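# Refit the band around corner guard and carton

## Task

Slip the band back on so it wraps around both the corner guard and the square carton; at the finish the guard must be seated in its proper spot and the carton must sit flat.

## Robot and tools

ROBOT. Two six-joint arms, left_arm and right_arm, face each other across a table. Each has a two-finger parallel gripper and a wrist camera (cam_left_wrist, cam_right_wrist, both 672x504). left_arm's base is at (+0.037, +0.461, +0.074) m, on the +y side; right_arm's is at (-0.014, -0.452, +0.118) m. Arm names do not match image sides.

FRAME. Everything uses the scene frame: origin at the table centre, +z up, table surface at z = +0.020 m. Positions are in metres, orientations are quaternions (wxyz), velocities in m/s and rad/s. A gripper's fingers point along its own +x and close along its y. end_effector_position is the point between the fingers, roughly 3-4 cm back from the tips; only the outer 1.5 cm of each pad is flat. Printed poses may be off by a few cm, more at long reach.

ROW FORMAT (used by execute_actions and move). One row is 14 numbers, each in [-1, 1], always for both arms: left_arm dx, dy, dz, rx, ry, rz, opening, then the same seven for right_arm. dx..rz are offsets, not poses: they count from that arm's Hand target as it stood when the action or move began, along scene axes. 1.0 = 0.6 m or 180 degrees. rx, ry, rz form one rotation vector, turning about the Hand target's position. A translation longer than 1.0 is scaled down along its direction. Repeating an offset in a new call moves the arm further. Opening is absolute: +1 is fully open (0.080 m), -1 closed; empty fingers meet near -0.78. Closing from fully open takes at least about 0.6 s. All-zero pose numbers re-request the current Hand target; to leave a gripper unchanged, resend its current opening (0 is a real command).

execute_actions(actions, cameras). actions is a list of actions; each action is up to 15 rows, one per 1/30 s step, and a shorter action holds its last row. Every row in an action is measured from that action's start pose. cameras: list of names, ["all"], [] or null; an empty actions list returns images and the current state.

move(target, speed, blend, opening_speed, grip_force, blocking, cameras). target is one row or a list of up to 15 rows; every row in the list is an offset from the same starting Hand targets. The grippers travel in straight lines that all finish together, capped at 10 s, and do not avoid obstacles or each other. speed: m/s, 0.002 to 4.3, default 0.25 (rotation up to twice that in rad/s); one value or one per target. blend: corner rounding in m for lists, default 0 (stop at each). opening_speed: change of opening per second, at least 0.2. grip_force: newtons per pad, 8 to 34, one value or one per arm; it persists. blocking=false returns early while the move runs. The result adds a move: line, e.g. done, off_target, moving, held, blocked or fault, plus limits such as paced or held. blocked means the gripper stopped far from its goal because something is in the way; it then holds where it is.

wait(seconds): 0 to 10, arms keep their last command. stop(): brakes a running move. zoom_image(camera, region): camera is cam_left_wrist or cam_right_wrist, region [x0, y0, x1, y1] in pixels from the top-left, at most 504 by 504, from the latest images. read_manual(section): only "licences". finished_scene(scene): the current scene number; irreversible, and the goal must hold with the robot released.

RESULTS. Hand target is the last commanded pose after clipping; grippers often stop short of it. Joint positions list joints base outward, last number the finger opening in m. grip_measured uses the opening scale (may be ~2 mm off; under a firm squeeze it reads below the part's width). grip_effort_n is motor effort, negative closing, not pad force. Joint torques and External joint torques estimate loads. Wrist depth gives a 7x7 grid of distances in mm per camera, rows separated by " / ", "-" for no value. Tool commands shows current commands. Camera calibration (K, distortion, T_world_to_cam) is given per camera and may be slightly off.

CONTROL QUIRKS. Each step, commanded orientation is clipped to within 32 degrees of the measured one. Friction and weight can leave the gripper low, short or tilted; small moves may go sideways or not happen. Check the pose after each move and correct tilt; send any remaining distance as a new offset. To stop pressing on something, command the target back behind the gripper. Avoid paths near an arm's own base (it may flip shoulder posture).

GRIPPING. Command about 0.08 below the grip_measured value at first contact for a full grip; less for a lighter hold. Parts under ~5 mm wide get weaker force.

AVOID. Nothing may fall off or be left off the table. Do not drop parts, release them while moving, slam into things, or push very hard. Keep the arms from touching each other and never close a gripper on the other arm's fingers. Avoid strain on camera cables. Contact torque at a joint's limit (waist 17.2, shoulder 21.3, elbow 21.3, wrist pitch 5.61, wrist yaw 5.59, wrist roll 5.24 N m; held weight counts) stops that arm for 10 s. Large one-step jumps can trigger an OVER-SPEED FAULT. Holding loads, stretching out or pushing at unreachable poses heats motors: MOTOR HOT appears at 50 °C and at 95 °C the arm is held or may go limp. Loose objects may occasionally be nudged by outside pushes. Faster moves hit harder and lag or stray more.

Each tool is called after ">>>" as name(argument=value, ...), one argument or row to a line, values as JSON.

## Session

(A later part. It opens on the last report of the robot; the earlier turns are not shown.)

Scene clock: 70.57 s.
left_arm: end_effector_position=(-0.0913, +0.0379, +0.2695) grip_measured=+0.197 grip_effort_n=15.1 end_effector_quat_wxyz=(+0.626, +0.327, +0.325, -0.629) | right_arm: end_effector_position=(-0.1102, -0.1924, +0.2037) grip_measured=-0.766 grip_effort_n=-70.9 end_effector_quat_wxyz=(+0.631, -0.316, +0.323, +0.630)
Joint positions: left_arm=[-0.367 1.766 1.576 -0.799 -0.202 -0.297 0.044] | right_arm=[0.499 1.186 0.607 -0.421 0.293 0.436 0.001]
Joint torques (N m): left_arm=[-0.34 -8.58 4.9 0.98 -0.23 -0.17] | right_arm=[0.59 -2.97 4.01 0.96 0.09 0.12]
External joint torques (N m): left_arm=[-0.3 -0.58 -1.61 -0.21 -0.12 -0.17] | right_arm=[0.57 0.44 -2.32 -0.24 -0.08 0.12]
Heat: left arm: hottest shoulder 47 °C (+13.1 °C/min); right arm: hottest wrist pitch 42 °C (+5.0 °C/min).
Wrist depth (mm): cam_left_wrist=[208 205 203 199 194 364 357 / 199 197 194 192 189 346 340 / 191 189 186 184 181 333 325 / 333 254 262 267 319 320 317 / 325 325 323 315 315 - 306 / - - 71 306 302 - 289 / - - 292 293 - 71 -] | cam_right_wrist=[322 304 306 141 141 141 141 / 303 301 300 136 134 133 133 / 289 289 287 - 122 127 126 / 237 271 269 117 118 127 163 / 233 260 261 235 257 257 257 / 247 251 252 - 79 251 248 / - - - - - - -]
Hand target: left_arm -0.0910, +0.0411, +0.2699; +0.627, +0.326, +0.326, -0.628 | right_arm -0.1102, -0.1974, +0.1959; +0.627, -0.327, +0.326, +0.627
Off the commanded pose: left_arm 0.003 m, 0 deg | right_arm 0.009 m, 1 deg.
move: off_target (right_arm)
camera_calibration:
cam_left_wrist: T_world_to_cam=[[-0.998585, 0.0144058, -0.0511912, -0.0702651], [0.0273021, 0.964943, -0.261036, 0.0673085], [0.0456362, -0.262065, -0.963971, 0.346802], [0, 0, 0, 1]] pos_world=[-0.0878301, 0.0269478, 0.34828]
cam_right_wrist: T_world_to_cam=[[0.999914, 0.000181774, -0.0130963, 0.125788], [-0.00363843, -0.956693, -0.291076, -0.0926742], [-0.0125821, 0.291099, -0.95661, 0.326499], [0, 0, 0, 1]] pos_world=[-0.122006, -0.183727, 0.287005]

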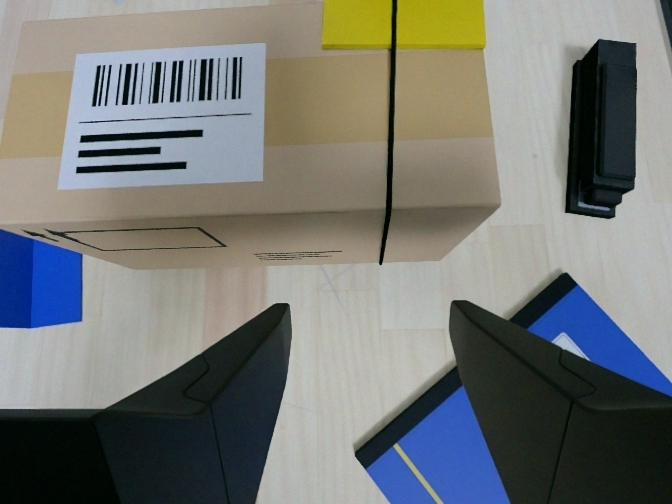

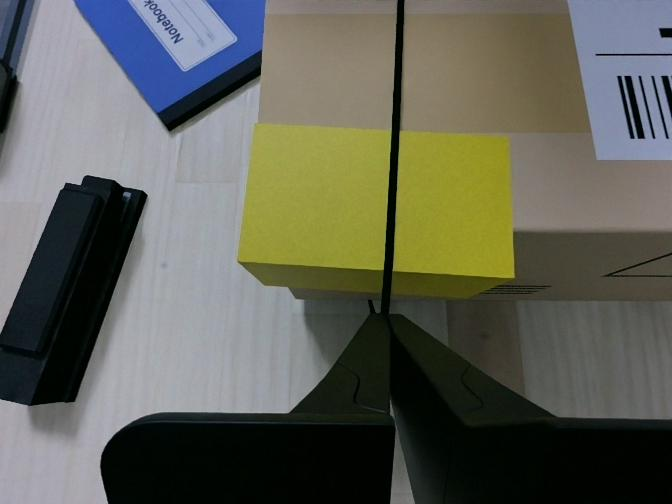

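>>> move(
  target=[
    [0,0,0,0,0,0,0.2,0,0,-0.03,0,0,0,-1],
    [0,0,0,0,0,0,0.2,0,0.05,-0.03,0,0,0,-1],
  ],
  cameras=["all"],
  speed=0.04,
)

>>> zoom_image(
  camera="cam_right_wrist",
  region=[200, 150, 540, 450],
)

Scene clock: 72.53 s.
left_arm: end_effector_position=(-0.0913, +0.0379, +0.2695) grip_measured=+0.197 grip_effort_n=15.1 end_effector_quat_wxyz=(+0.626, +0.327, +0.325, -0.629) | right_arm: end_effector_position=(-0.1103, -0.1697, +0.1836) grip_measured=-0.766 grip_effort_n=-70.9 end_effector_quat_wxyz=(+0.630, -0.321, +0.320, +0.631)
Joint positions: left_arm=[-0.367 1.766 1.576 -0.799 -0.202 -0.297 0.044] | right_arm=[0.448 1.32 0.607 -0.28 0.266 0.382 0.001]
Joint torques (N m): left_arm=[-0.34 -8.58 4.92 0.98 -0.23 -0.17] | right_arm=[-0.75 -1.23 5.95 1.65 -0.21 -0.06]
External joint torques (N m): left_arm=[-0.35 -0.58 -1.6 -0.2 -0.11 -0.17] | right_arm=[-0.73 2.88 -0.06 0.46 -0.37 -0.06]
Heat: left arm: hottest shoulder 47 °C (+12.1 °C/min); right arm: hottest wrist pitch 42 °C (+5.0 °C/min).
Wrist depth (mm): cam_left_wrist=[209 206 203 198 193 363 360 / 199 197 194 191 189 347 339 / 191 188 187 184 181 331 326 / 331 254 262 267 318 322 318 / 325 324 324 317 316 - 305 / - - 71 306 306 - - / - - 292 293 - 71 -] | cam_right_wrist=[294 286 121 118 120 118 118 / 281 275 112 112 112 112 112 / 268 266 103 103 103 104 106 / 216 251 - 96 96 98 102 / 222 241 239 - 99 237 157 / 228 233 233 - 79 232 232 / - - - - - - -]
Hand target: left_arm -0.0910, +0.0411, +0.2699; +0.627, +0.326, +0.326, -0.628 | right_arm -0.1103, -0.1675, +0.1778; +0.627, -0.327, +0.326, +0.627
Off the commanded pose: left_arm 0.003 m, 0 deg | right_arm 0.006 m, 1 deg.
move: done
camera_calibration:
cam_left_wrist: T_world_to_cam=[[-0.998585, 0.0144058, -0.0511912, -0.0702651], [0.0273021, 0.964943, -0.261036, 0.0673085], [0.0456362, -0.262065, -0.963971, 0.346802], [0, 0, 0, 1]] pos_world=[-0.0878301, 0.0269478, 0.34828]
cam_right_wrist: T_world_to_cam=[[0.999965, 0.00726683, -0.00417563, 0.125157], [0.00576318, -0.957932, -0.286937, -0.0766454], [-0.00608509, 0.286903, -0.95794, 0.300828], [0, 0, 0, 1]] pos_world=[-0.12288, -0.160639, 0.266705]

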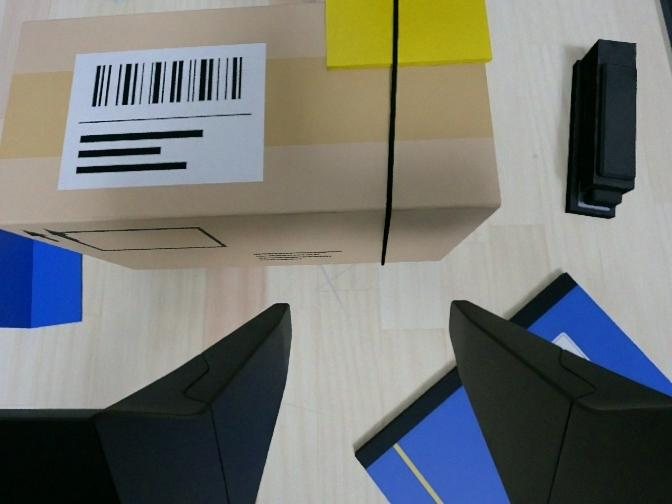

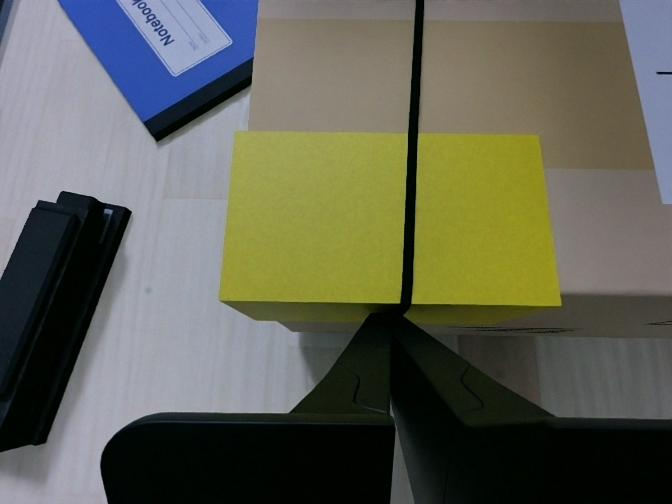

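Scaled by 1.482 from the camera's 672x504 image, which has a finer 960x720 frame.

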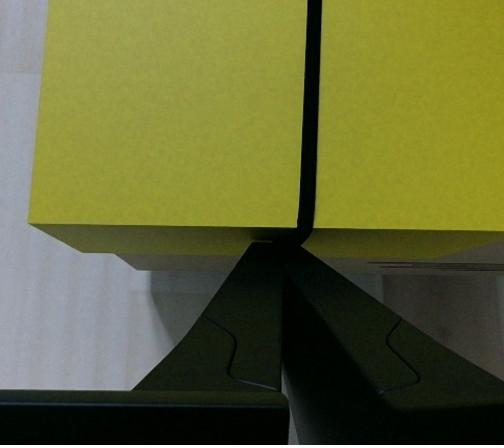

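>>> move(
  target=[
    [0,0,0,0,0,0,0.2,0,-0.012,0,0,0,0,-1],
    [0,0,0,0,0,0,0.2,0,-0.012,0,0,0,0,0.2],
    [0,0,0,0,0,0,0.2,0,-0.06,0.02,0,0,0,0.2],
  ],
  cameras=["all"],
  speed=0.04,
  opening_speed=0.8,
)

>>> zoom_image(
  camera="cam_left_wrist",
  region=[220, 0, 520, 300],
)

>>> zoom_image(
  camera="cam_right_wrist",
  region=[200, 100, 600, 400],
)

Scene clock: 77.73 s.
left_arm: end_effector_position=(-0.0913, +0.0379, +0.2695) grip_measured=+0.197 grip_effort_n=15.1 end_effector_quat_wxyz=(+0.626, +0.327, +0.325, -0.629) | right_arm: end_effector_position=(-0.1117, -0.2004, +0.1914) grip_measured=+0.198 grip_effort_n=14.2 end_effector_quat_wxyz=(+0.626, -0.326, +0.326, +0.628)
Joint positions: left_arm=[-0.367 1.766 1.576 -0.799 -0.202 -0.297 0.044] | right_arm=[0.519 1.192 0.57 -0.405 0.295 0.45 0.044]
Joint torques (N m): left_arm=[-0.32 -8.56 4.9 0.98 -0.23 -0.17] | right_arm=[0.24 -4.79 4.34 0.98 0.29 0.11]
External joint torques (N m): left_arm=[-0.27 -0.52 -1.67 -0.23 -0.12 -0.18] | right_arm=[0.24 -1.51 -1.77 -0.15 0.11 0.1]
Heat: left arm: hottest shoulder 48 °C (+11.0 °C/min); right arm: hottest wrist pitch 42 °C (+4.0 °C/min).
Wrist depth (mm): cam_left_wrist=[208 205 203 202 - 362 360 / 198 197 194 191 189 347 339 / 191 189 186 184 181 333 324 / 216 254 263 267 318 321 317 / 326 327 324 318 317 - 310 / - - 71 306 302 - - / - - 291 294 288 71 -] | cam_right_wrist=[301 292 290 123 123 123 123 / 284 284 115 114 115 116 118 / 241 269 110 111 - 112 114 / 235 257 256 216 213 180 179 / 232 247 250 247 249 247 246 / 237 - - 236 238 89 239 / - - - 228 227 80 -]
Hand target: left_arm -0.0910, +0.0411, +0.2699; +0.627, +0.326, +0.326, -0.628 | right_arm -0.1103, -0.2034, +0.1899; +0.627, -0.327, +0.326, +0.627
Off the commanded pose: left_arm 0.003 m, 0 deg | right_arm 0.004 m, 0 deg.
move: done
camera_calibration:
cam_left_wrist: T_world_to_cam=[[-0.998585, 0.0144058, -0.0511912, -0.0702651], [0.0273021, 0.964943, -0.261036, 0.0673085], [0.0456362, -0.262065, -0.963971, 0.346802], [0, 0, 0, 1]] pos_world=[-0.0878301, 0.0269478, 0.34828]
cam_right_wrist: T_world_to_cam=[[0.999942, 0.00793237, -0.00731383, 0.127498], [0.00566184, -0.962803, -0.270146, -0.108011], [-0.00918468, 0.270089, -0.962792, 0.314331], [0, 0, 0, 1]] pos_world=[-0.123992, -0.189902, 0.274389]

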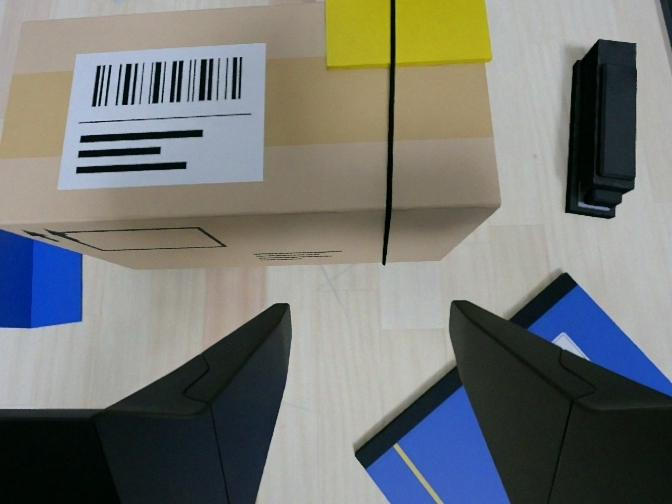

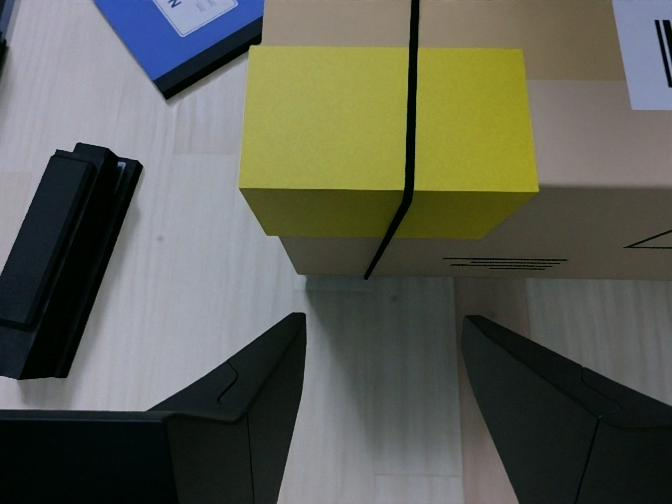

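Scaled by 1.680 from the camera's 672x504 image, which has a finer 960x720 frame.

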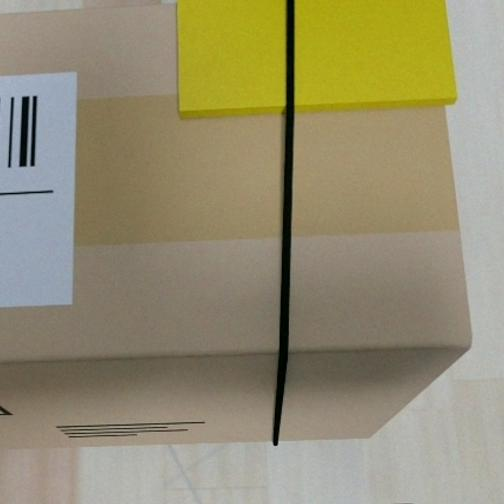

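Scaled by 1.260 from the camera's 672x504 image, which has a finer 960x720 frame.

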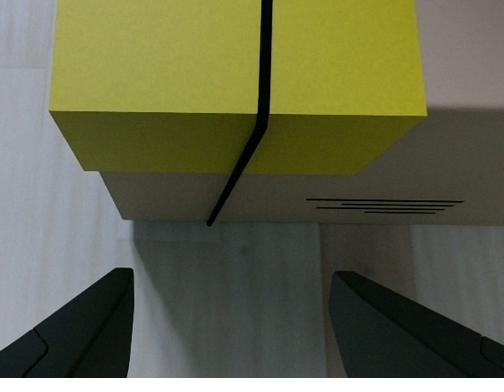

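>>> move(
  target=[
    [-0.0208,-0.0868,-0.0648,0,0,0,0,0,0,0,0,0,0,0.2],
    [-0.0208,-0.1035,-0.0815,0,0,0,0,0,0,0,0,0,0,0.2],
    [-0.0208,-0.1035,-0.1115,0,0,0,0,0,0,0,0,0,0,0.2],
  ],
  cameras=["cam_left_wrist"],
  speed=[0.12,0.05,0.04],
)

>>> zoom_image(
  camera="cam_left_wrist",
  region=[220, 170, 520, 420],
)

Scene clock: 81.03 s.
left_arm: end_effector_position=(-0.1052, -0.0225, +0.2147) grip_measured=+0.003 grip_effort_n=-15.6 end_effector_quat_wxyz=(+0.630, +0.315, +0.323, -0.632) | right_arm: end_effector_position=(-0.1117, -0.2004, +0.1915) grip_measured=+0.198 grip_effort_n=14.2 end_effector_quat_wxyz=(+0.626, -0.326, +0.327, +0.628)
Joint positions: left_arm=[-0.348 1.997 1.651 -0.614 -0.193 -0.288 0.035] | right_arm=[0.519 1.191 0.57 -0.405 0.295 0.451 0.044]
Joint torques (N m): left_arm=[0.23 -7.73 4.66 1.27 -0.07 0.22] | right_arm=[0.24 -4.79 4.33 0.98 0.29 0.11]
External joint torques (N m): left_arm=[0.16 1.84 -1.79 0.07 0.04 0.22] | right_arm=[0.24 -1.47 -1.83 -0.16 0.12 0.11]
Heat: left arm: hottest shoulder 48 °C (+10.2 °C/min); right arm: hottest wrist pitch 42 °C (+4.1 °C/min).
Wrist depth (mm): cam_left_wrist=[323 140 137 - - 306 301 / 133 132 129 126 126 286 286 / 127 126 125 123 122 271 272 / 121 120 119 118 117 263 257 / 116 115 115 114 114 249 252 / 257 - 71 248 98 - 245 / - - 74 239 237 - -] | cam_right_wrist=[299 292 - 124 123 123 123 / 284 284 115 114 116 118 118 / 230 268 - 112 - 114 114 / 222 258 255 215 213 180 179 / 221 247 249 246 248 247 246 / 236 - - 237 236 89 238 / - - - 228 227 80 -]
Hand target: left_arm -0.1035, -0.0210, +0.2030; +0.627, +0.326, +0.326, -0.628 | right_arm -0.1103, -0.2034, +0.1899; +0.627, -0.327, +0.326, +0.627
Off the commanded pose: left_arm 0.012 m, 2 deg | right_arm 0.004 m, 0 deg.
move: off_target (left_arm)
camera_calibration:
cam_left_wrist: T_world_to_cam=[[-0.999165, 0.00678185, -0.0402865, -0.0885511], [0.0179565, 0.958666, -0.283965, 0.11546], [0.0366955, -0.284452, -0.957988, 0.275998], [0, 0, 0, 1]] pos_world=[-0.100678, -0.0315788, 0.293622]
Images, in order (width x height): cam_left_wrist 672x504.

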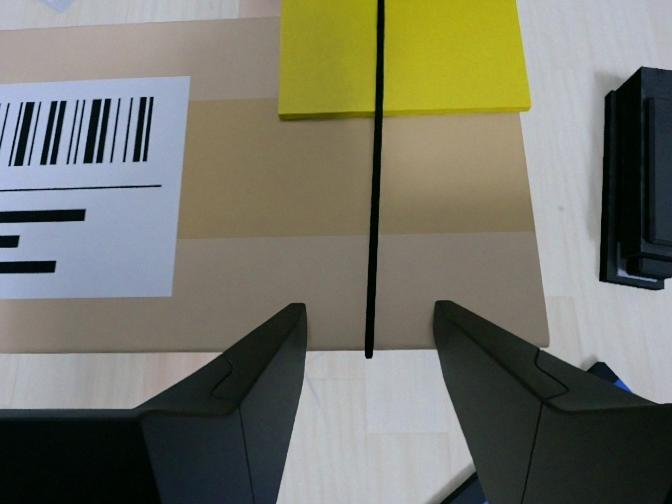

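Scaled by 1.680 from the camera's 672x504 image, which has a finer 960x720 frame.

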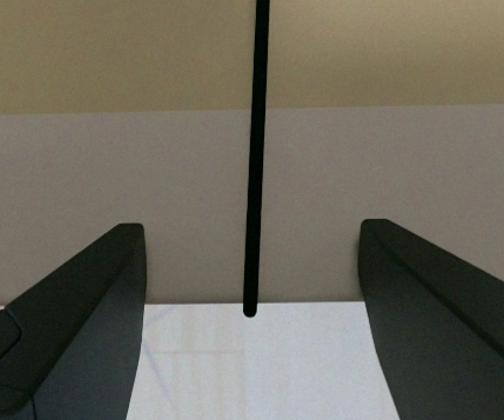

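>>> move(
  target=[
    [-0.0005,0.003,0.003,0,0,0,-1,0,0,0,0,0,0,0.2],
    [-0.0005,0.015,0.0448,0,0,0,-1,0,0,0,0,0,0,0.2],
    [-0.0195,0.015,0.0448,0,0,0,-1,0,0,0,0,0,0,0.2],
    [-0.0195,0.0035,0.0073,0,0,0,-1,0,0,0,0,0,0,0.2],
  ],
  cameras=["cam_left_wrist"],
  speed=0.05,
  opening_speed=1.0,
)

>>> zoom_image(
  camera="cam_left_wrist",
  region=[220, 170, 520, 420],
)

Scene clock: 84.63 s.
left_arm: end_effector_position=(-0.1155, -0.0206, +0.2169) grip_measured=-0.772 grip_effort_n=-28.6 end_effector_quat_wxyz=(+0.630, +0.318, +0.322, -0.632) | right_arm: end_effector_position=(-0.1117, -0.2004, +0.1915) grip_measured=+0.198 grip_effort_n=14.2 end_effector_quat_wxyz=(+0.626, -0.326, +0.327, +0.628)
Joint positions: left_arm=[-0.373 2.007 1.678 -0.64 -0.209 -0.304 0] | right_arm=[0.519 1.191 0.57 -0.405 0.295 0.451 0.044]
Joint torques (N m): left_arm=[0 -8.26 4.91 1.24 -0.06 -0.01] | right_arm=[0.26 -4.81 4.31 0.98 0.29 0.11]
External joint torques (N m): left_arm=[-0.03 1.51 -1.65 0.01 0.07 -0.01] | right_arm=[0.25 -1.48 -1.85 -0.16 0.12 0.1]
Heat: left arm: hottest shoulder 49 °C (+10.1 °C/min); right arm: hottest wrist pitch 42 °C (+4.0 °C/min).
Wrist depth (mm): cam_left_wrist=[327 142 139 133 128 302 302 / 135 134 130 128 128 289 245 / 129 128 127 124 123 276 268 / 123 122 121 119 118 265 259 / 120 118 117 101 115 253 252 / 261 258 - - - 249 246 / - - - - - - -] | cam_right_wrist=[298 293 293 123 123 123 123 / 285 284 115 114 115 115 118 / 230 269 111 111 111 110 113 / 230 259 255 216 213 180 179 / 230 247 250 247 248 247 245 / 236 - - 237 236 89 238 / - - - 227 227 80 -]
Hand target: left_arm -0.1152, -0.0189, +0.2074; +0.627, +0.326, +0.326, -0.628 | right_arm -0.1103, -0.2034, +0.1899; +0.627, -0.327, +0.326, +0.627
Off the commanded pose: left_arm 0.010 m, 1 deg | right_arm 0.004 m, 0 deg.
move: off_target (left_arm)
camera_calibration:
cam_left_wrist: T_world_to_cam=[[-0.998901, 0.0094387, -0.0459157, -0.097465], [0.0219351, 0.959778, -0.279902, 0.114087], [0.0414269, -0.280601, -0.95893, 0.279842], [0, 0, 0, 1]] pos_world=[-0.111453, -0.030054, 0.295806]
Images, in order (width x height): cam_left_wrist 672x504.

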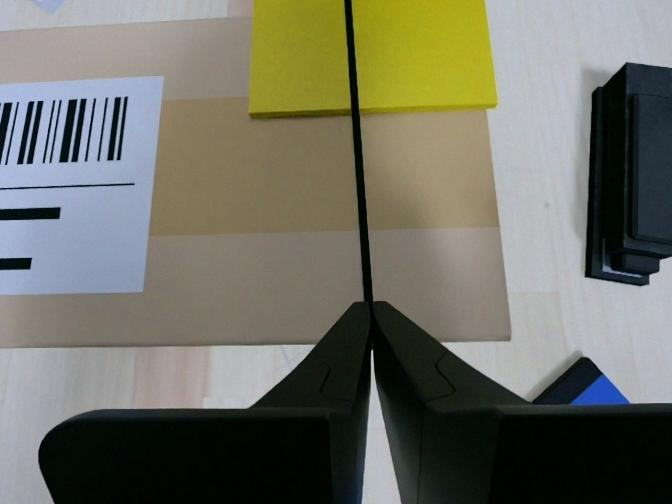

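Scaled by 1.680 from the camera's 672x504 image, which has a finer 960x720 frame.

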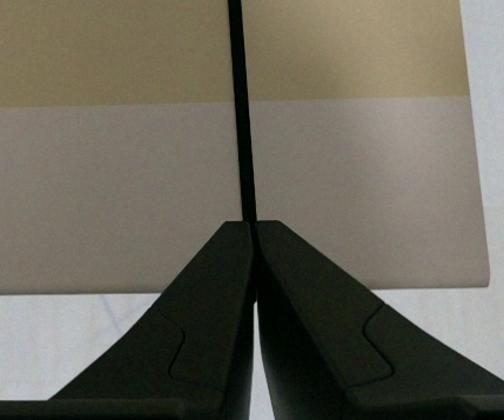

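>>> move(
  target=[
    [0.0,0,0.004,0,0,0,-1,0,0,0,0,0,0,0.2],
    [0.0,0,0.004,0,0,0,0.2,0,0,0,0,0,0,0.2],
    [0.024,0.1,0.104,0,0,0,0.2,0,0,0,0,0,0,0.2],
  ],
  cameras=["all"],
  speed=[0.05,0.05,0.1],
  opening_speed=0.8,
)

>>> zoom_image(
  camera="cam_left_wrist",
  region=[220, 0, 520, 300],
)

>>> zoom_image(
  camera="cam_right_wrist",
  region=[220, 0, 560, 300],
)

Scene clock: 89.17 s.
left_arm: end_effector_position=(-0.1013, +0.0380, +0.2693) grip_measured=+0.197 grip_effort_n=15.1 end_effector_quat_wxyz=(+0.626, +0.327, +0.325, -0.629) | right_arm: end_effector_position=(-0.1117, -0.2004, +0.1915) grip_measured=+0.198 grip_effort_n=14.2 end_effector_quat_wxyz=(+0.626, -0.326, +0.327, +0.628)
Joint positions: left_arm=[-0.393 1.781 1.594 -0.807 -0.216 -0.318 0.044] | right_arm=[0.519 1.191 0.57 -0.405 0.295 0.451 0.044]
Joint torques (N m): left_arm=[-0.37 -8.74 4.88 0.98 -0.25 -0.17] | right_arm=[0.24 -4.8 4.32 0.99 0.3 0.11]
External joint torques (N m): left_arm=[-0.41 -0.61 -1.67 -0.22 -0.11 -0.17] | right_arm=[0.25 -1.49 -1.81 -0.15 0.12 0.11]
Heat: left arm: hottest shoulder 50 °C (+10.1 °C/min); right arm: hottest wrist pitch 41 °C (+3.0 °C/min). Fold the left arm in close to its base, or ease its load, before you think long.
Wrist depth (mm): cam_left_wrist=[209 205 202 199 195 363 359 / 199 197 194 191 190 347 338 / 191 188 186 184 181 335 325 / 249 254 262 267 319 321 316 / 325 326 324 316 317 - 305 / - - 71 306 303 - - / - - 291 293 - 71 -] | cam_right_wrist=[297 293 288 124 125 123 123 / 283 283 115 114 115 115 118 / 245 269 - - 110 110 114 / 229 258 256 216 212 181 179 / 227 247 249 246 250 247 246 / 238 - - 236 236 89 238 / - - - 227 227 80 -]
Hand target: left_arm -0.1008, +0.0411, +0.2697; +0.627, +0.326, +0.326, -0.628 | right_arm -0.1103, -0.2034, +0.1899; +0.627, -0.327, +0.326, +0.627
Off the commanded pose: left_arm 0.003 m, 0 deg | right_arm 0.004 m, 0 deg.
MOTOR HOT: joint 2 (shoulder) of the left arm reports 50 °C; the controller stops that arm at 95 °C. To cool a motor, set the load down, stop pushing, or move to a pose that needs little force.
move: done
camera_calibration:
cam_left_wrist: T_world_to_cam=[[-0.998564, 0.0149887, -0.0514283, -0.0800918], [0.0279033, 0.965065, -0.26052, 0.0673986], [0.0457268, -0.261581, -0.964098, 0.347101], [0, 0, 0, 1]] pos_world=[-0.0977293, 0.0269515, 0.348079]
cam_right_wrist: T_world_to_cam=[[0.999943, 0.00757426, -0.00751803, 0.127488], [0.00526189, -0.962806, -0.270144, -0.108131], [-0.00928454, 0.270089, -0.962791, 0.314442], [0, 0, 0, 1]] pos_world=[-0.123992, -0.190002, 0.274489]

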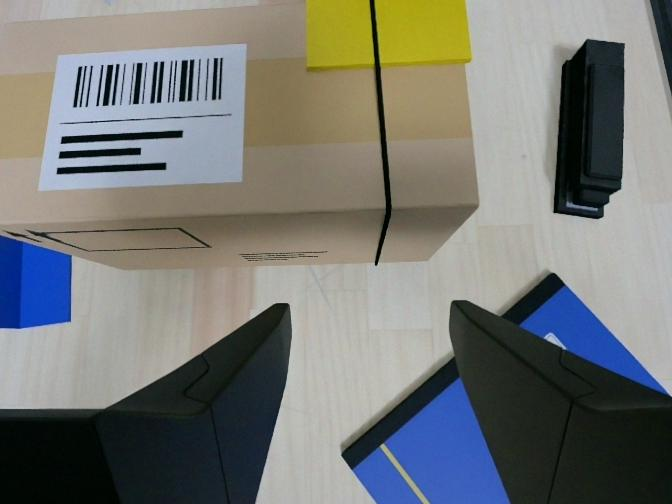

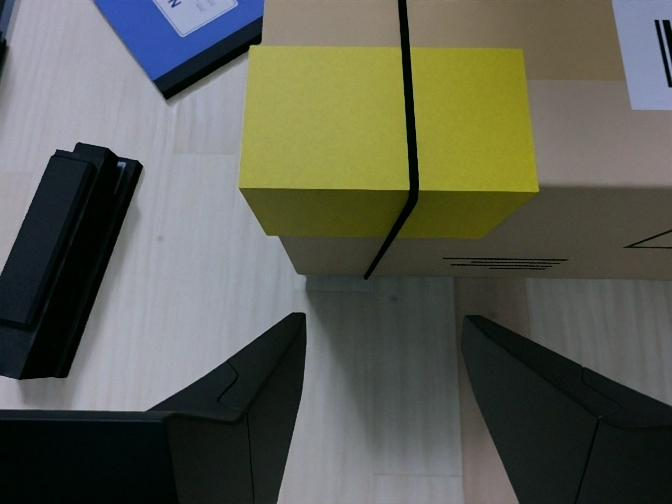

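Scaled by 1.680 from the camera's 672x504 image, which has a finer 960x720 frame.

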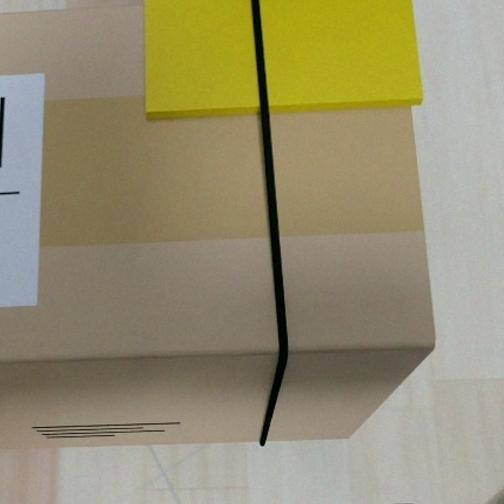

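Scaled by 1.482 from the camera's 672x504 image, which has a finer 960x720 frame.

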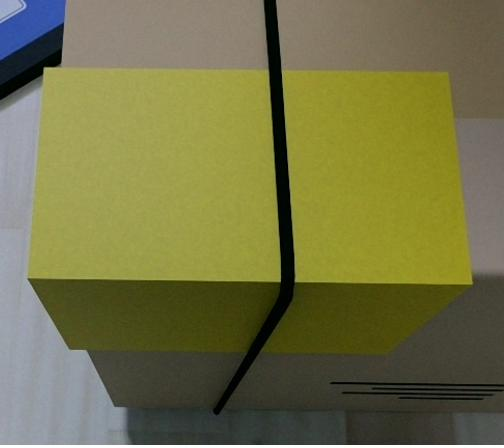

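>>> move(
  target=[
    [0.15,0.2,0.15,0,0,0,0.2,-0.0667,-0.095,0.1,0.05,-0.014,-0.08,-0.8],
    [0.3,0.265,0.184,0,0,0,0.2,-0.1362,0.1065,0.05,0.1087,-0.0287,-0.165,-0.8],
    [0.3,0.265,0.184,0,0,0,0.2,-0.1362,0.1065,0.0,0.1087,-0.0287,-0.165,-0.8],
  ],
  cameras=["all"],
  speed=0.12,
  blend=[0.03,0.01,0],
)

>>> zoom_image(
  camera="cam_right_wrist",
  region=[220, 100, 600, 400],
)

Scene clock: 94.00 s.
left_arm: end_effector_position=(+0.0788, +0.1991, +0.3737) grip_measured=+0.197 grip_effort_n=15.1 end_effector_quat_wxyz=(+0.624, +0.330, +0.335, -0.625) | right_arm: end_effector_position=(-0.1953, -0.1388, +0.1954) grip_measured=-0.766 grip_effort_n=-70.5 end_effector_quat_wxyz=(+0.823, -0.144, +0.265, +0.481)
Joint positions: left_arm=[0.231 1.222 1.522 -1.292 0.135 0.191 0.044] | right_arm=[0.85 1.81 1.026 -0.512 0.93 1.254 0.001]
Joint torques (N m): left_arm=[0.29 -3.79 6.79 1 0.15 0.24] | right_arm=[-0.17 -6.02 3.7 0.87 0.69 0.06]
External joint torques (N m): left_arm=[0.28 -0.68 1.08 -0.19 0.07 0.24] | right_arm=[-0.17 1.14 -1.63 0.19 0.17 0.06]
Heat: left arm: hottest shoulder 49 °C (+9.0 °C/min); right arm: hottest wrist pitch 41 °C (+1.0 °C/min). Fold the left arm in close to its base, or ease its load, before you think long.
Wrist depth (mm): cam_left_wrist=[1523 506 505 334 325 327 326 / 1461 479 483 471 390 392 467 / 1404 465 456 460 456 455 458 / 1335 446 448 443 442 445 - / 1311 435 - 427 428 427 - / - - 71 413 411 - 406 / - - 395 399 397 71 -] | cam_right_wrist=[402 474 473 474 456 190 197 / 390 395 397 406 165 165 165 / 339 - - 177 142 141 146 / 286 284 293 229 145 121 121 / 267 265 268 264 128 113 259 / 247 247 247 - 78 240 245 / - - - - - - -]
Hand target: left_arm +0.0791, +0.2002, +0.3801; +0.627, +0.326, +0.326, -0.628 | right_arm -0.1920, -0.1396, +0.1898; +0.826, -0.150, +0.260, +0.477
Off the commanded pose: left_arm 0.006 m, 1 deg | right_arm 0.006 m, 1 deg.
MOTOR HOT: still on. Joint 2 (shoulder) of the left arm reports 49 °C.
move: done
camera_calibration:
cam_left_wrist: T_world_to_cam=[[-0.998979, 0.00876379, -0.0443093, 0.101263], [0.019225, 0.970199, -0.241546, -0.073322], [0.040872, -0.242151, -0.969377, 0.480208], [0, 0, 0, 1]] pos_world=[0.0829426, 0.186532, 0.452279]
cam_right_wrist: T_world_to_cam=[[0.872315, -0.488512, -0.0205688, 0.119464], [-0.408351, -0.704747, -0.580155, -0.0316451], [0.268917, 0.514477, -0.814246, 0.359924], [0, 0, 0, 1]] pos_world=[-0.213922, -0.149115, 0.277165]

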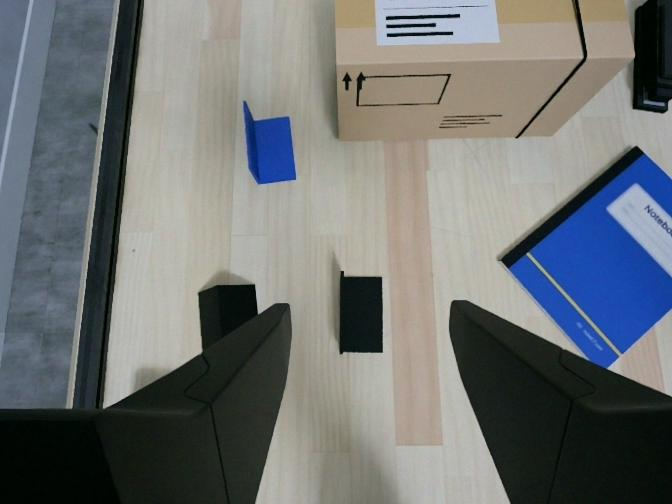

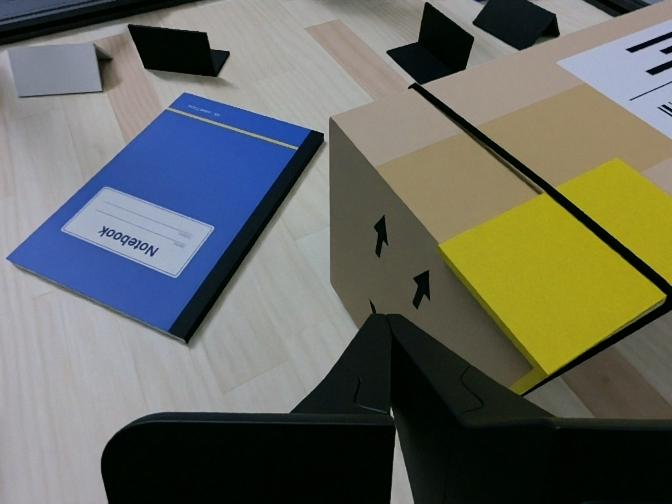

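Scaled by 1.326 from the camera's 672x504 image, which has a finer 960x720 frame.

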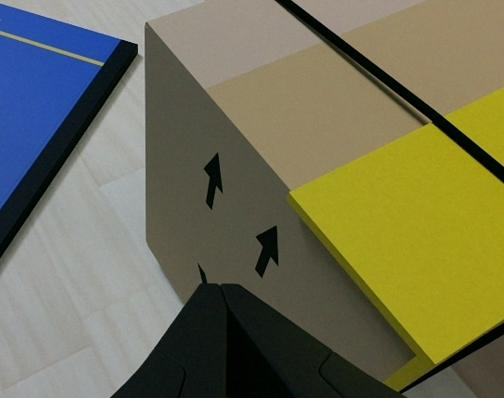

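>>> move(
  target=[0,0,0,0,0,0,0.2,0.05,0,-0.008,0,0,0,-0.8],
  cameras=["cam_right_wrist"],
  speed=0.03,
)

>>> zoom_image(
  camera="cam_right_wrist",
  region=[220, 100, 600, 400],
)

Scene clock: 95.70 s.
left_arm: end_effector_position=(+0.0788, +0.1991, +0.3737) grip_measured=+0.197 grip_effort_n=15.1 end_effector_quat_wxyz=(+0.624, +0.330, +0.335, -0.625) | right_arm: end_effector_position=(-0.1683, -0.1387, +0.1842) grip_measured=-0.766 grip_effort_n=-70.5 end_effector_quat_wxyz=(+0.823, -0.151, +0.261, +0.482)
Joint positions: left_arm=[0.231 1.222 1.522 -1.292 0.135 0.191 0.044] | right_arm=[0.792 1.757 0.9 -0.372 0.913 1.152 0.001]
Joint torques (N m): left_arm=[0.29 -3.76 6.84 1 0.15 0.24] | right_arm=[-0.86 -8.23 3.2 0.72 0.59 -0.02]
External joint torques (N m): left_arm=[0.28 -0.62 1.1 -0.21 0.07 0.23] | right_arm=[-0.83 -1.57 -2.01 -0.05 0.08 -0.02]
Heat: left arm: hottest shoulder 48 °C (+7.0 °C/min); right arm: hottest wrist pitch 41 °C (+1.0 °C/min). Fold the left arm in close to its base, or ease its load, before you think long.
Wrist depth (mm): cam_left_wrist=[1491 504 502 333 326 327 328 / 1413 486 486 473 390 394 466 / 1369 463 464 461 461 454 455 / 1343 450 448 444 440 448 - / 1287 434 - 427 427 425 - / - - 71 410 410 - 408 / - - 395 398 397 71 -] | cam_right_wrist=[438 410 446 452 453 172 180 / 374 361 386 146 149 149 151 / 327 321 - 131 128 132 133 / 269 277 284 147 112 109 112 / 250 250 256 164 91 - 111 / 233 234 236 - 78 235 241 / - - - - - - -]
Hand target: left_arm +0.0791, +0.2002, +0.3801; +0.627, +0.326, +0.326, -0.628 | right_arm -0.1620, -0.1396, +0.1849; +0.826, -0.150, +0.260, +0.477
Off the commanded pose: left_arm 0.006 m, 1 deg | right_arm 0.006 m, 1 deg.
MOTOR HOT: still on. Joint 2 (shoulder) of the left arm reports 48 °C.
move: done
camera_calibration:
cam_right_wrist: T_world_to_cam=[[0.875013, -0.484062, -0.00601289, 0.0941067], [-0.397437, -0.711222, -0.579834, -0.0262105], [0.276399, 0.509752, -0.814713, 0.344174], [0, 0, 0, 1]] pos_world=[-0.187891, -0.148531, 0.265771]
Images, in order (width x height): cam_right_wrist 672x504.

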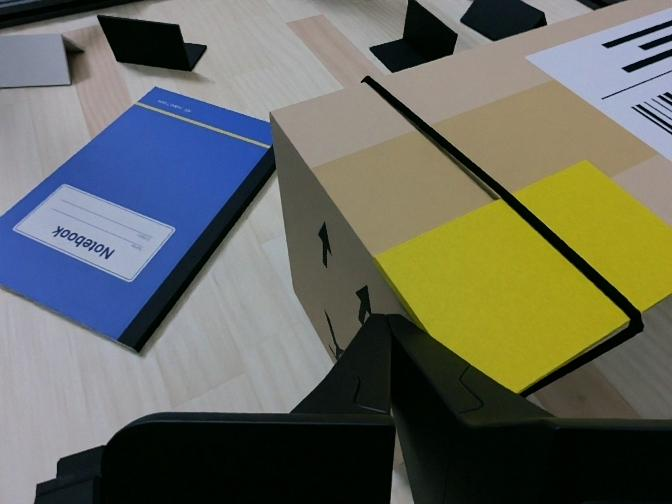

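Scaled by 1.326 from the camera's 672x504 image, which has a finer 960x720 frame.

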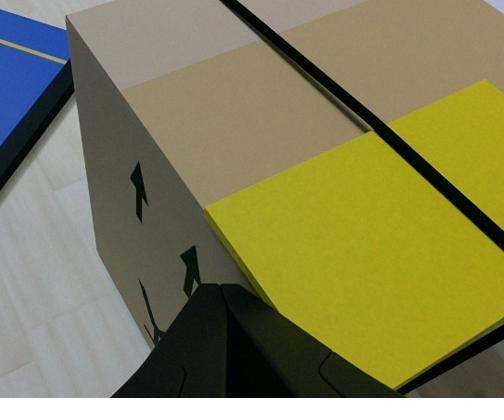

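>>> move(
  target=[0,0,0,0,0,0,0.2,0.014,0,-0.002,0,0,0,-0.8],
  cameras=["all"],
  speed=0.03,
)

>>> zoom_image(
  camera="cam_right_wrist",
  region=[220, 100, 600, 400],
)

Scene clock: 96.73 s.
left_arm: end_effector_position=(+0.0788, +0.1991, +0.3737) grip_measured=+0.197 grip_effort_n=15.1 end_effector_quat_wxyz=(+0.624, +0.330, +0.335, -0.625) | right_arm: end_effector_position=(-0.1656, -0.1385, +0.1841) grip_measured=-0.766 grip_effort_n=-70.5 end_effector_quat_wxyz=(+0.818, -0.148, +0.266, +0.488)
Joint positions: left_arm=[0.231 1.222 1.522 -1.292 0.135 0.191 0.044] | right_arm=[0.781 1.735 0.871 -0.329 0.897 1.121 0.001]
Joint torques (N m): left_arm=[0.32 -3.77 6.84 1 0.15 0.24] | right_arm=[-1.65 -8.02 2.71 0.37 0.87 -0.03]
External joint torques (N m): left_arm=[0.35 -0.6 1.09 -0.21 0.06 0.23] | right_arm=[-1.65 -1.62 -2.43 -0.42 0.38 -0.03]
Heat: left arm: hottest shoulder 48 °C (+7.0 °C/min); right arm: hottest wrist pitch 41 °C (+0.0 °C/min). Fold the left arm in close to its base, or ease its load, before you think long.
Wrist depth (mm): cam_left_wrist=[1491 510 501 332 326 328 329 / 1423 486 482 473 387 390 463 / 1423 463 461 461 458 456 448 / 1351 449 444 448 441 450 - / 1287 433 - 427 428 428 - / - - 71 411 408 - 409 / - - 395 398 397 71 -] | cam_right_wrist=[444 412 448 453 432 175 175 / 375 375 391 147 147 148 148 / 326 315 316 131 127 131 135 / 278 271 285 152 111 106 109 / 257 253 258 179 95 - 107 / 231 238 236 - 78 229 234 / - - - - - - -]
Hand target: left_arm +0.0791, +0.2002, +0.3801; +0.627, +0.326, +0.326, -0.628 | right_arm -0.1536, -0.1396, +0.1838; +0.826, -0.150, +0.260, +0.477
Off the commanded pose: left_arm 0.006 m, 1 deg | right_arm 0.012 m, 2 deg.
MOTOR HOT: still on. Joint 2 (shoulder) of the left arm reports 48 °C.
move: off_target (right_arm)
camera_calibration:
cam_left_wrist: T_world_to_cam=[[-0.998979, 0.00876379, -0.0443093, 0.101263], [0.019225, 0.970199, -0.241546, -0.073322], [0.040872, -0.242151, -0.969377, 0.480208], [0, 0, 0, 1]] pos_world=[0.0829426, 0.186532, 0.452279]
cam_right_wrist: T_world_to_cam=[[0.88102, -0.472665, -0.019799, 0.0969106], [-0.396602, -0.715134, -0.575577, -0.0262573], [0.257896, 0.514948, -0.817508, 0.341463], [0, 0, 0, 1]] pos_world=[-0.183856, -0.148807, 0.265954]

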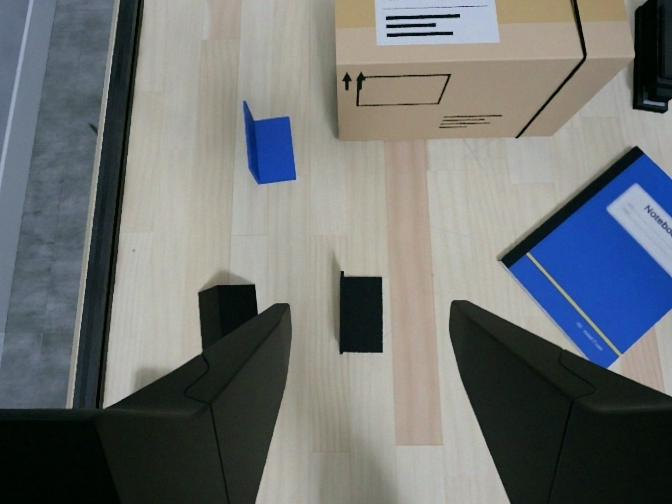

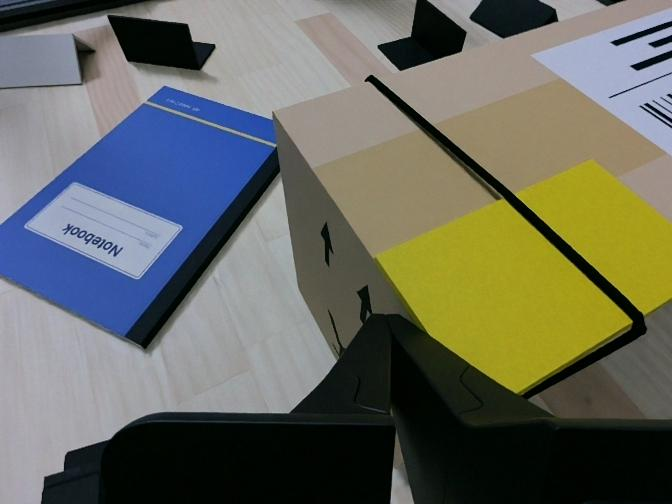

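Scaled by 1.326 from the camera's 672x504 image, which has a finer 960x720 frame.

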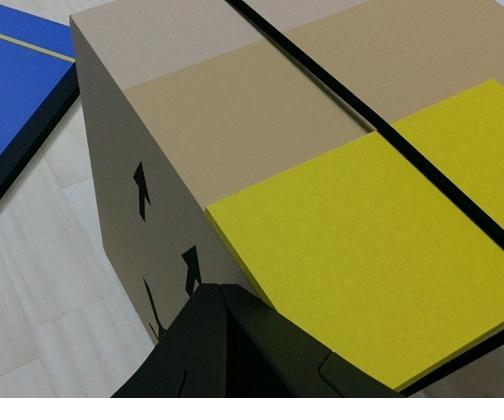

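>>> move(
  target=[
    [0,0,0,0,0,0,0.2,-0.061,-0.017,0.027,0,0,0,-0.8],
    [0,0,0,0,0,0,0.2,0.023,-0.2007,0.11,-0.054,0.0144,0.0825,-0.8],
    [0,0,0,0,0,0,0.2,0.109,-0.0923,0.052,-0.1087,0.0287,0.165,-0.8],
    [0,0,0,0,0,0,0.2,0.109,-0.0757,0.0153,-0.1087,0.0287,0.165,-0.8],
  ],
  cameras=["all"],
  speed=0.1,
  blend=[0,0.03,0.01,0],
)

>>> zoom_image(
  camera="cam_right_wrist",
  region=[200, 50, 600, 350],
)

>>> zoom_image(
  camera="cam_left_wrist",
  region=[420, 0, 672, 200],
)

Scene clock: 102.10 s.
left_arm: end_effector_position=(+0.0788, +0.1991, +0.3737) grip_measured=+0.197 grip_effort_n=15.1 end_effector_quat_wxyz=(+0.624, +0.330, +0.335, -0.625) | right_arm: end_effector_position=(-0.0893, -0.1830, +0.1984) grip_measured=-0.766 grip_effort_n=-70.0 end_effector_quat_wxyz=(+0.629, -0.322, +0.323, +0.630)
Joint positions: left_arm=[0.231 1.222 1.522 -1.292 0.135 0.191 0.044] | right_arm=[0.38 1.192 0.589 -0.38 0.226 0.328 0.001]
Joint torques (N m): left_arm=[0.3 -3.77 6.83 1.01 0.15 0.24] | right_arm=[-0.27 -3 4.46 1.49 -0.03 -0.04]
External joint torques (N m): left_arm=[0.32 -0.55 1.03 -0.21 0.06 0.23] | right_arm=[-0.29 0.45 -1.81 0.28 -0.15 -0.04]
Heat: left arm: hottest shoulder 47 °C (+5.1 °C/min); right arm: hottest wrist pitch 41 °C (-1.0 °C/min).
Wrist depth (mm): cam_left_wrist=[1512 509 504 334 326 328 326 / 1451 489 483 471 390 390 469 / 1404 464 462 462 457 457 448 / 1327 446 446 445 441 446 - / 1272 435 429 425 429 414 - / - - 71 413 406 - 410 / - - 394 397 396 71 -] | cam_right_wrist=[307 303 133 135 133 133 133 / 296 295 127 126 126 126 126 / 285 278 117 117 119 120 119 / 244 265 - - - 127 116 / 251 255 252 190 233 250 249 / 244 246 247 - 78 243 243 / - - - - - - -]
Hand target: left_arm +0.0791, +0.2002, +0.3801; +0.627, +0.326, +0.326, -0.628 | right_arm -0.0882, -0.1850, +0.1929; +0.627, -0.327, +0.326, +0.627
Off the commanded pose: left_arm 0.006 m, 1 deg | right_arm 0.006 m, 1 deg.
MOTOR HOT: cleared for the motors of the left arm.
move: done
camera_calibration:
cam_left_wrist: T_world_to_cam=[[-0.998979, 0.00876379, -0.0443093, 0.101263], [0.019225, 0.970199, -0.241546, -0.073322], [0.040872, -0.242151, -0.969377, 0.480208], [0, 0, 0, 1]] pos_world=[0.0829426, 0.186532, 0.452279]
cam_right_wrist: T_world_to_cam=[[0.999959, 0.00575439, -0.00694311, 0.104537], [0.00356176, -0.959366, -0.282142, -0.0867489], [-0.00828454, 0.282106, -0.959347, 0.31808], [0, 0, 0, 1]] pos_world=[-0.101589, -0.173558, 0.2814]

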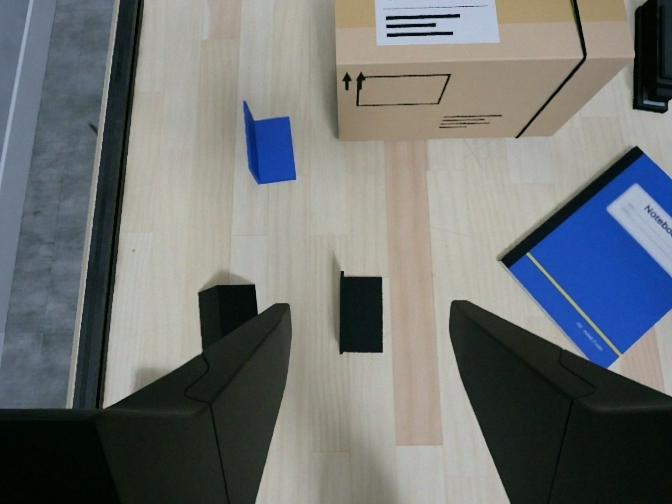

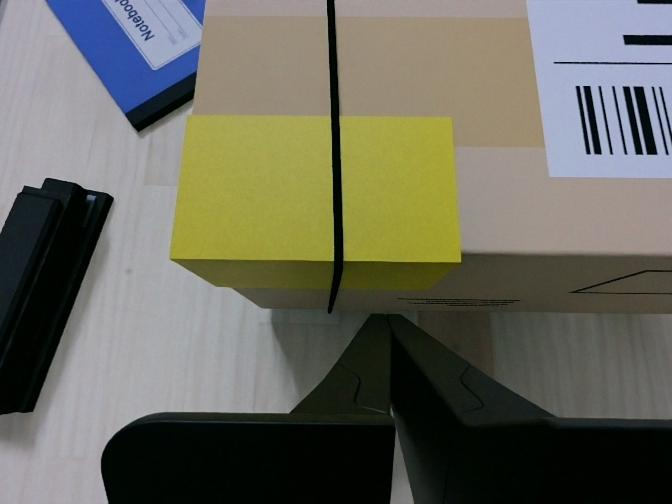

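Scaled by 1.260 from the camera's 672x504 image, which has a finer 960x720 frame.

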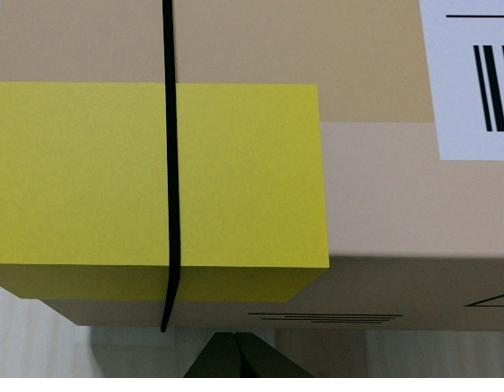

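Scaled by 2.000 from the camera's 672x504 image, which has a finer 960x720 frame.

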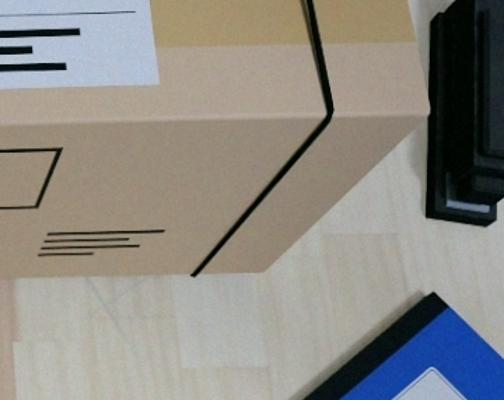

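>>> move(
  target=[
    [0,0,0,0,0,0,0.2,0.0,0.0317,-0.0165,0,0,0,-0.8],
  ],
  cameras=["cam_right_wrist"],
  speed=0.04,
)

>>> zoom_image(
  camera="cam_right_wrist",
  region=[200, 150, 600, 450],
)

Scene clock: 103.43 s.
left_arm: end_effector_position=(+0.0788, +0.1991, +0.3737) grip_measured=+0.197 grip_effort_n=15.1 end_effector_quat_wxyz=(+0.624, +0.330, +0.335, -0.625) | right_arm: end_effector_position=(-0.0872, -0.1694, +0.1813) grip_measured=-0.766 grip_effort_n=-70.0 end_effector_quat_wxyz=(+0.627, -0.330, +0.326, +0.625)
Joint positions: left_arm=[0.231 1.222 1.522 -1.292 0.135 0.191 0.044] | right_arm=[0.346 1.294 0.589 -0.292 0.207 0.298 0.001]
Joint torques (N m): left_arm=[0.29 -3.8 6.83 1.01 0.15 0.24] | right_arm=[-0.31 -3.43 6.39 1.45 -0.02 -0.04]
External joint torques (N m): left_arm=[0.3 -0.69 1.11 -0.2 0.06 0.24] | right_arm=[-0.31 0.51 0.36 0.26 -0.14 -0.04]
Heat: left arm: hottest shoulder 47 °C (+4.0 °C/min); right arm: hottest wrist pitch 41 °C (-2.0 °C/min).
Wrist depth (mm): cam_left_wrist=[1491 506 506 334 327 326 326 / 1461 486 483 471 389 394 468 / 1351 466 462 462 463 456 474 / 1335 450 445 447 442 434 - / 1272 432 - 425 430 417 - / - - 71 413 407 - 408 / - - 395 397 398 71 -] | cam_right_wrist=[282 - 111 109 110 109 110 / 269 100 - 100 105 104 105 / 261 97 96 97 98 101 100 / - 93 93 93 92 97 95 / 237 234 235 - 138 201 190 / 228 229 229 - 78 228 230 / - - - - - - -]
Hand target: left_arm +0.0791, +0.2002, +0.3801; +0.627, +0.326, +0.326, -0.628 | right_arm -0.0882, -0.1660, +0.1831; +0.627, -0.327, +0.326, +0.627
Off the commanded pose: left_arm 0.006 m, 1 deg | right_arm 0.004 m, 0 deg.
move: done
camera_calibration:
cam_right_wrist: T_world_to_cam=[[0.999982, 0.00596078, 0.000817068, 0.100888], [0.00596509, -0.96453, -0.263904, -0.082515], [-0.00078499, 0.263905, -0.964548, 0.296457], [0, 0, 0, 1]] pos_world=[-0.100161, -0.158426, 0.264089]
Images, in order (width x height): cam_right_wrist 672x504.

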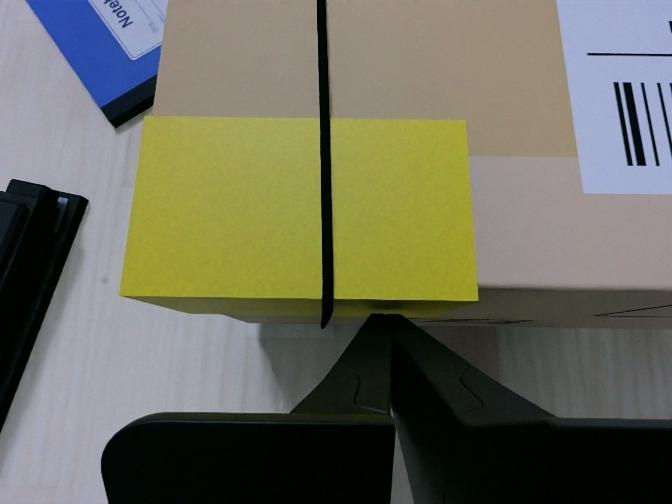

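Scaled by 1.260 from the camera's 672x504 image, which has a finer 960x720 frame.

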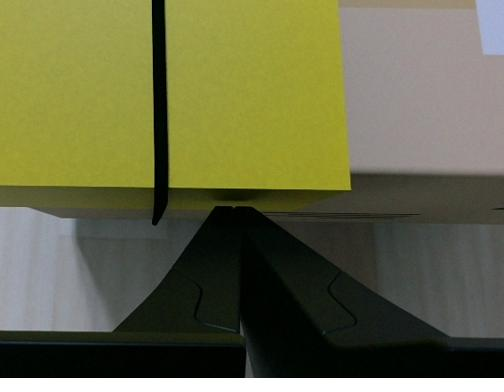

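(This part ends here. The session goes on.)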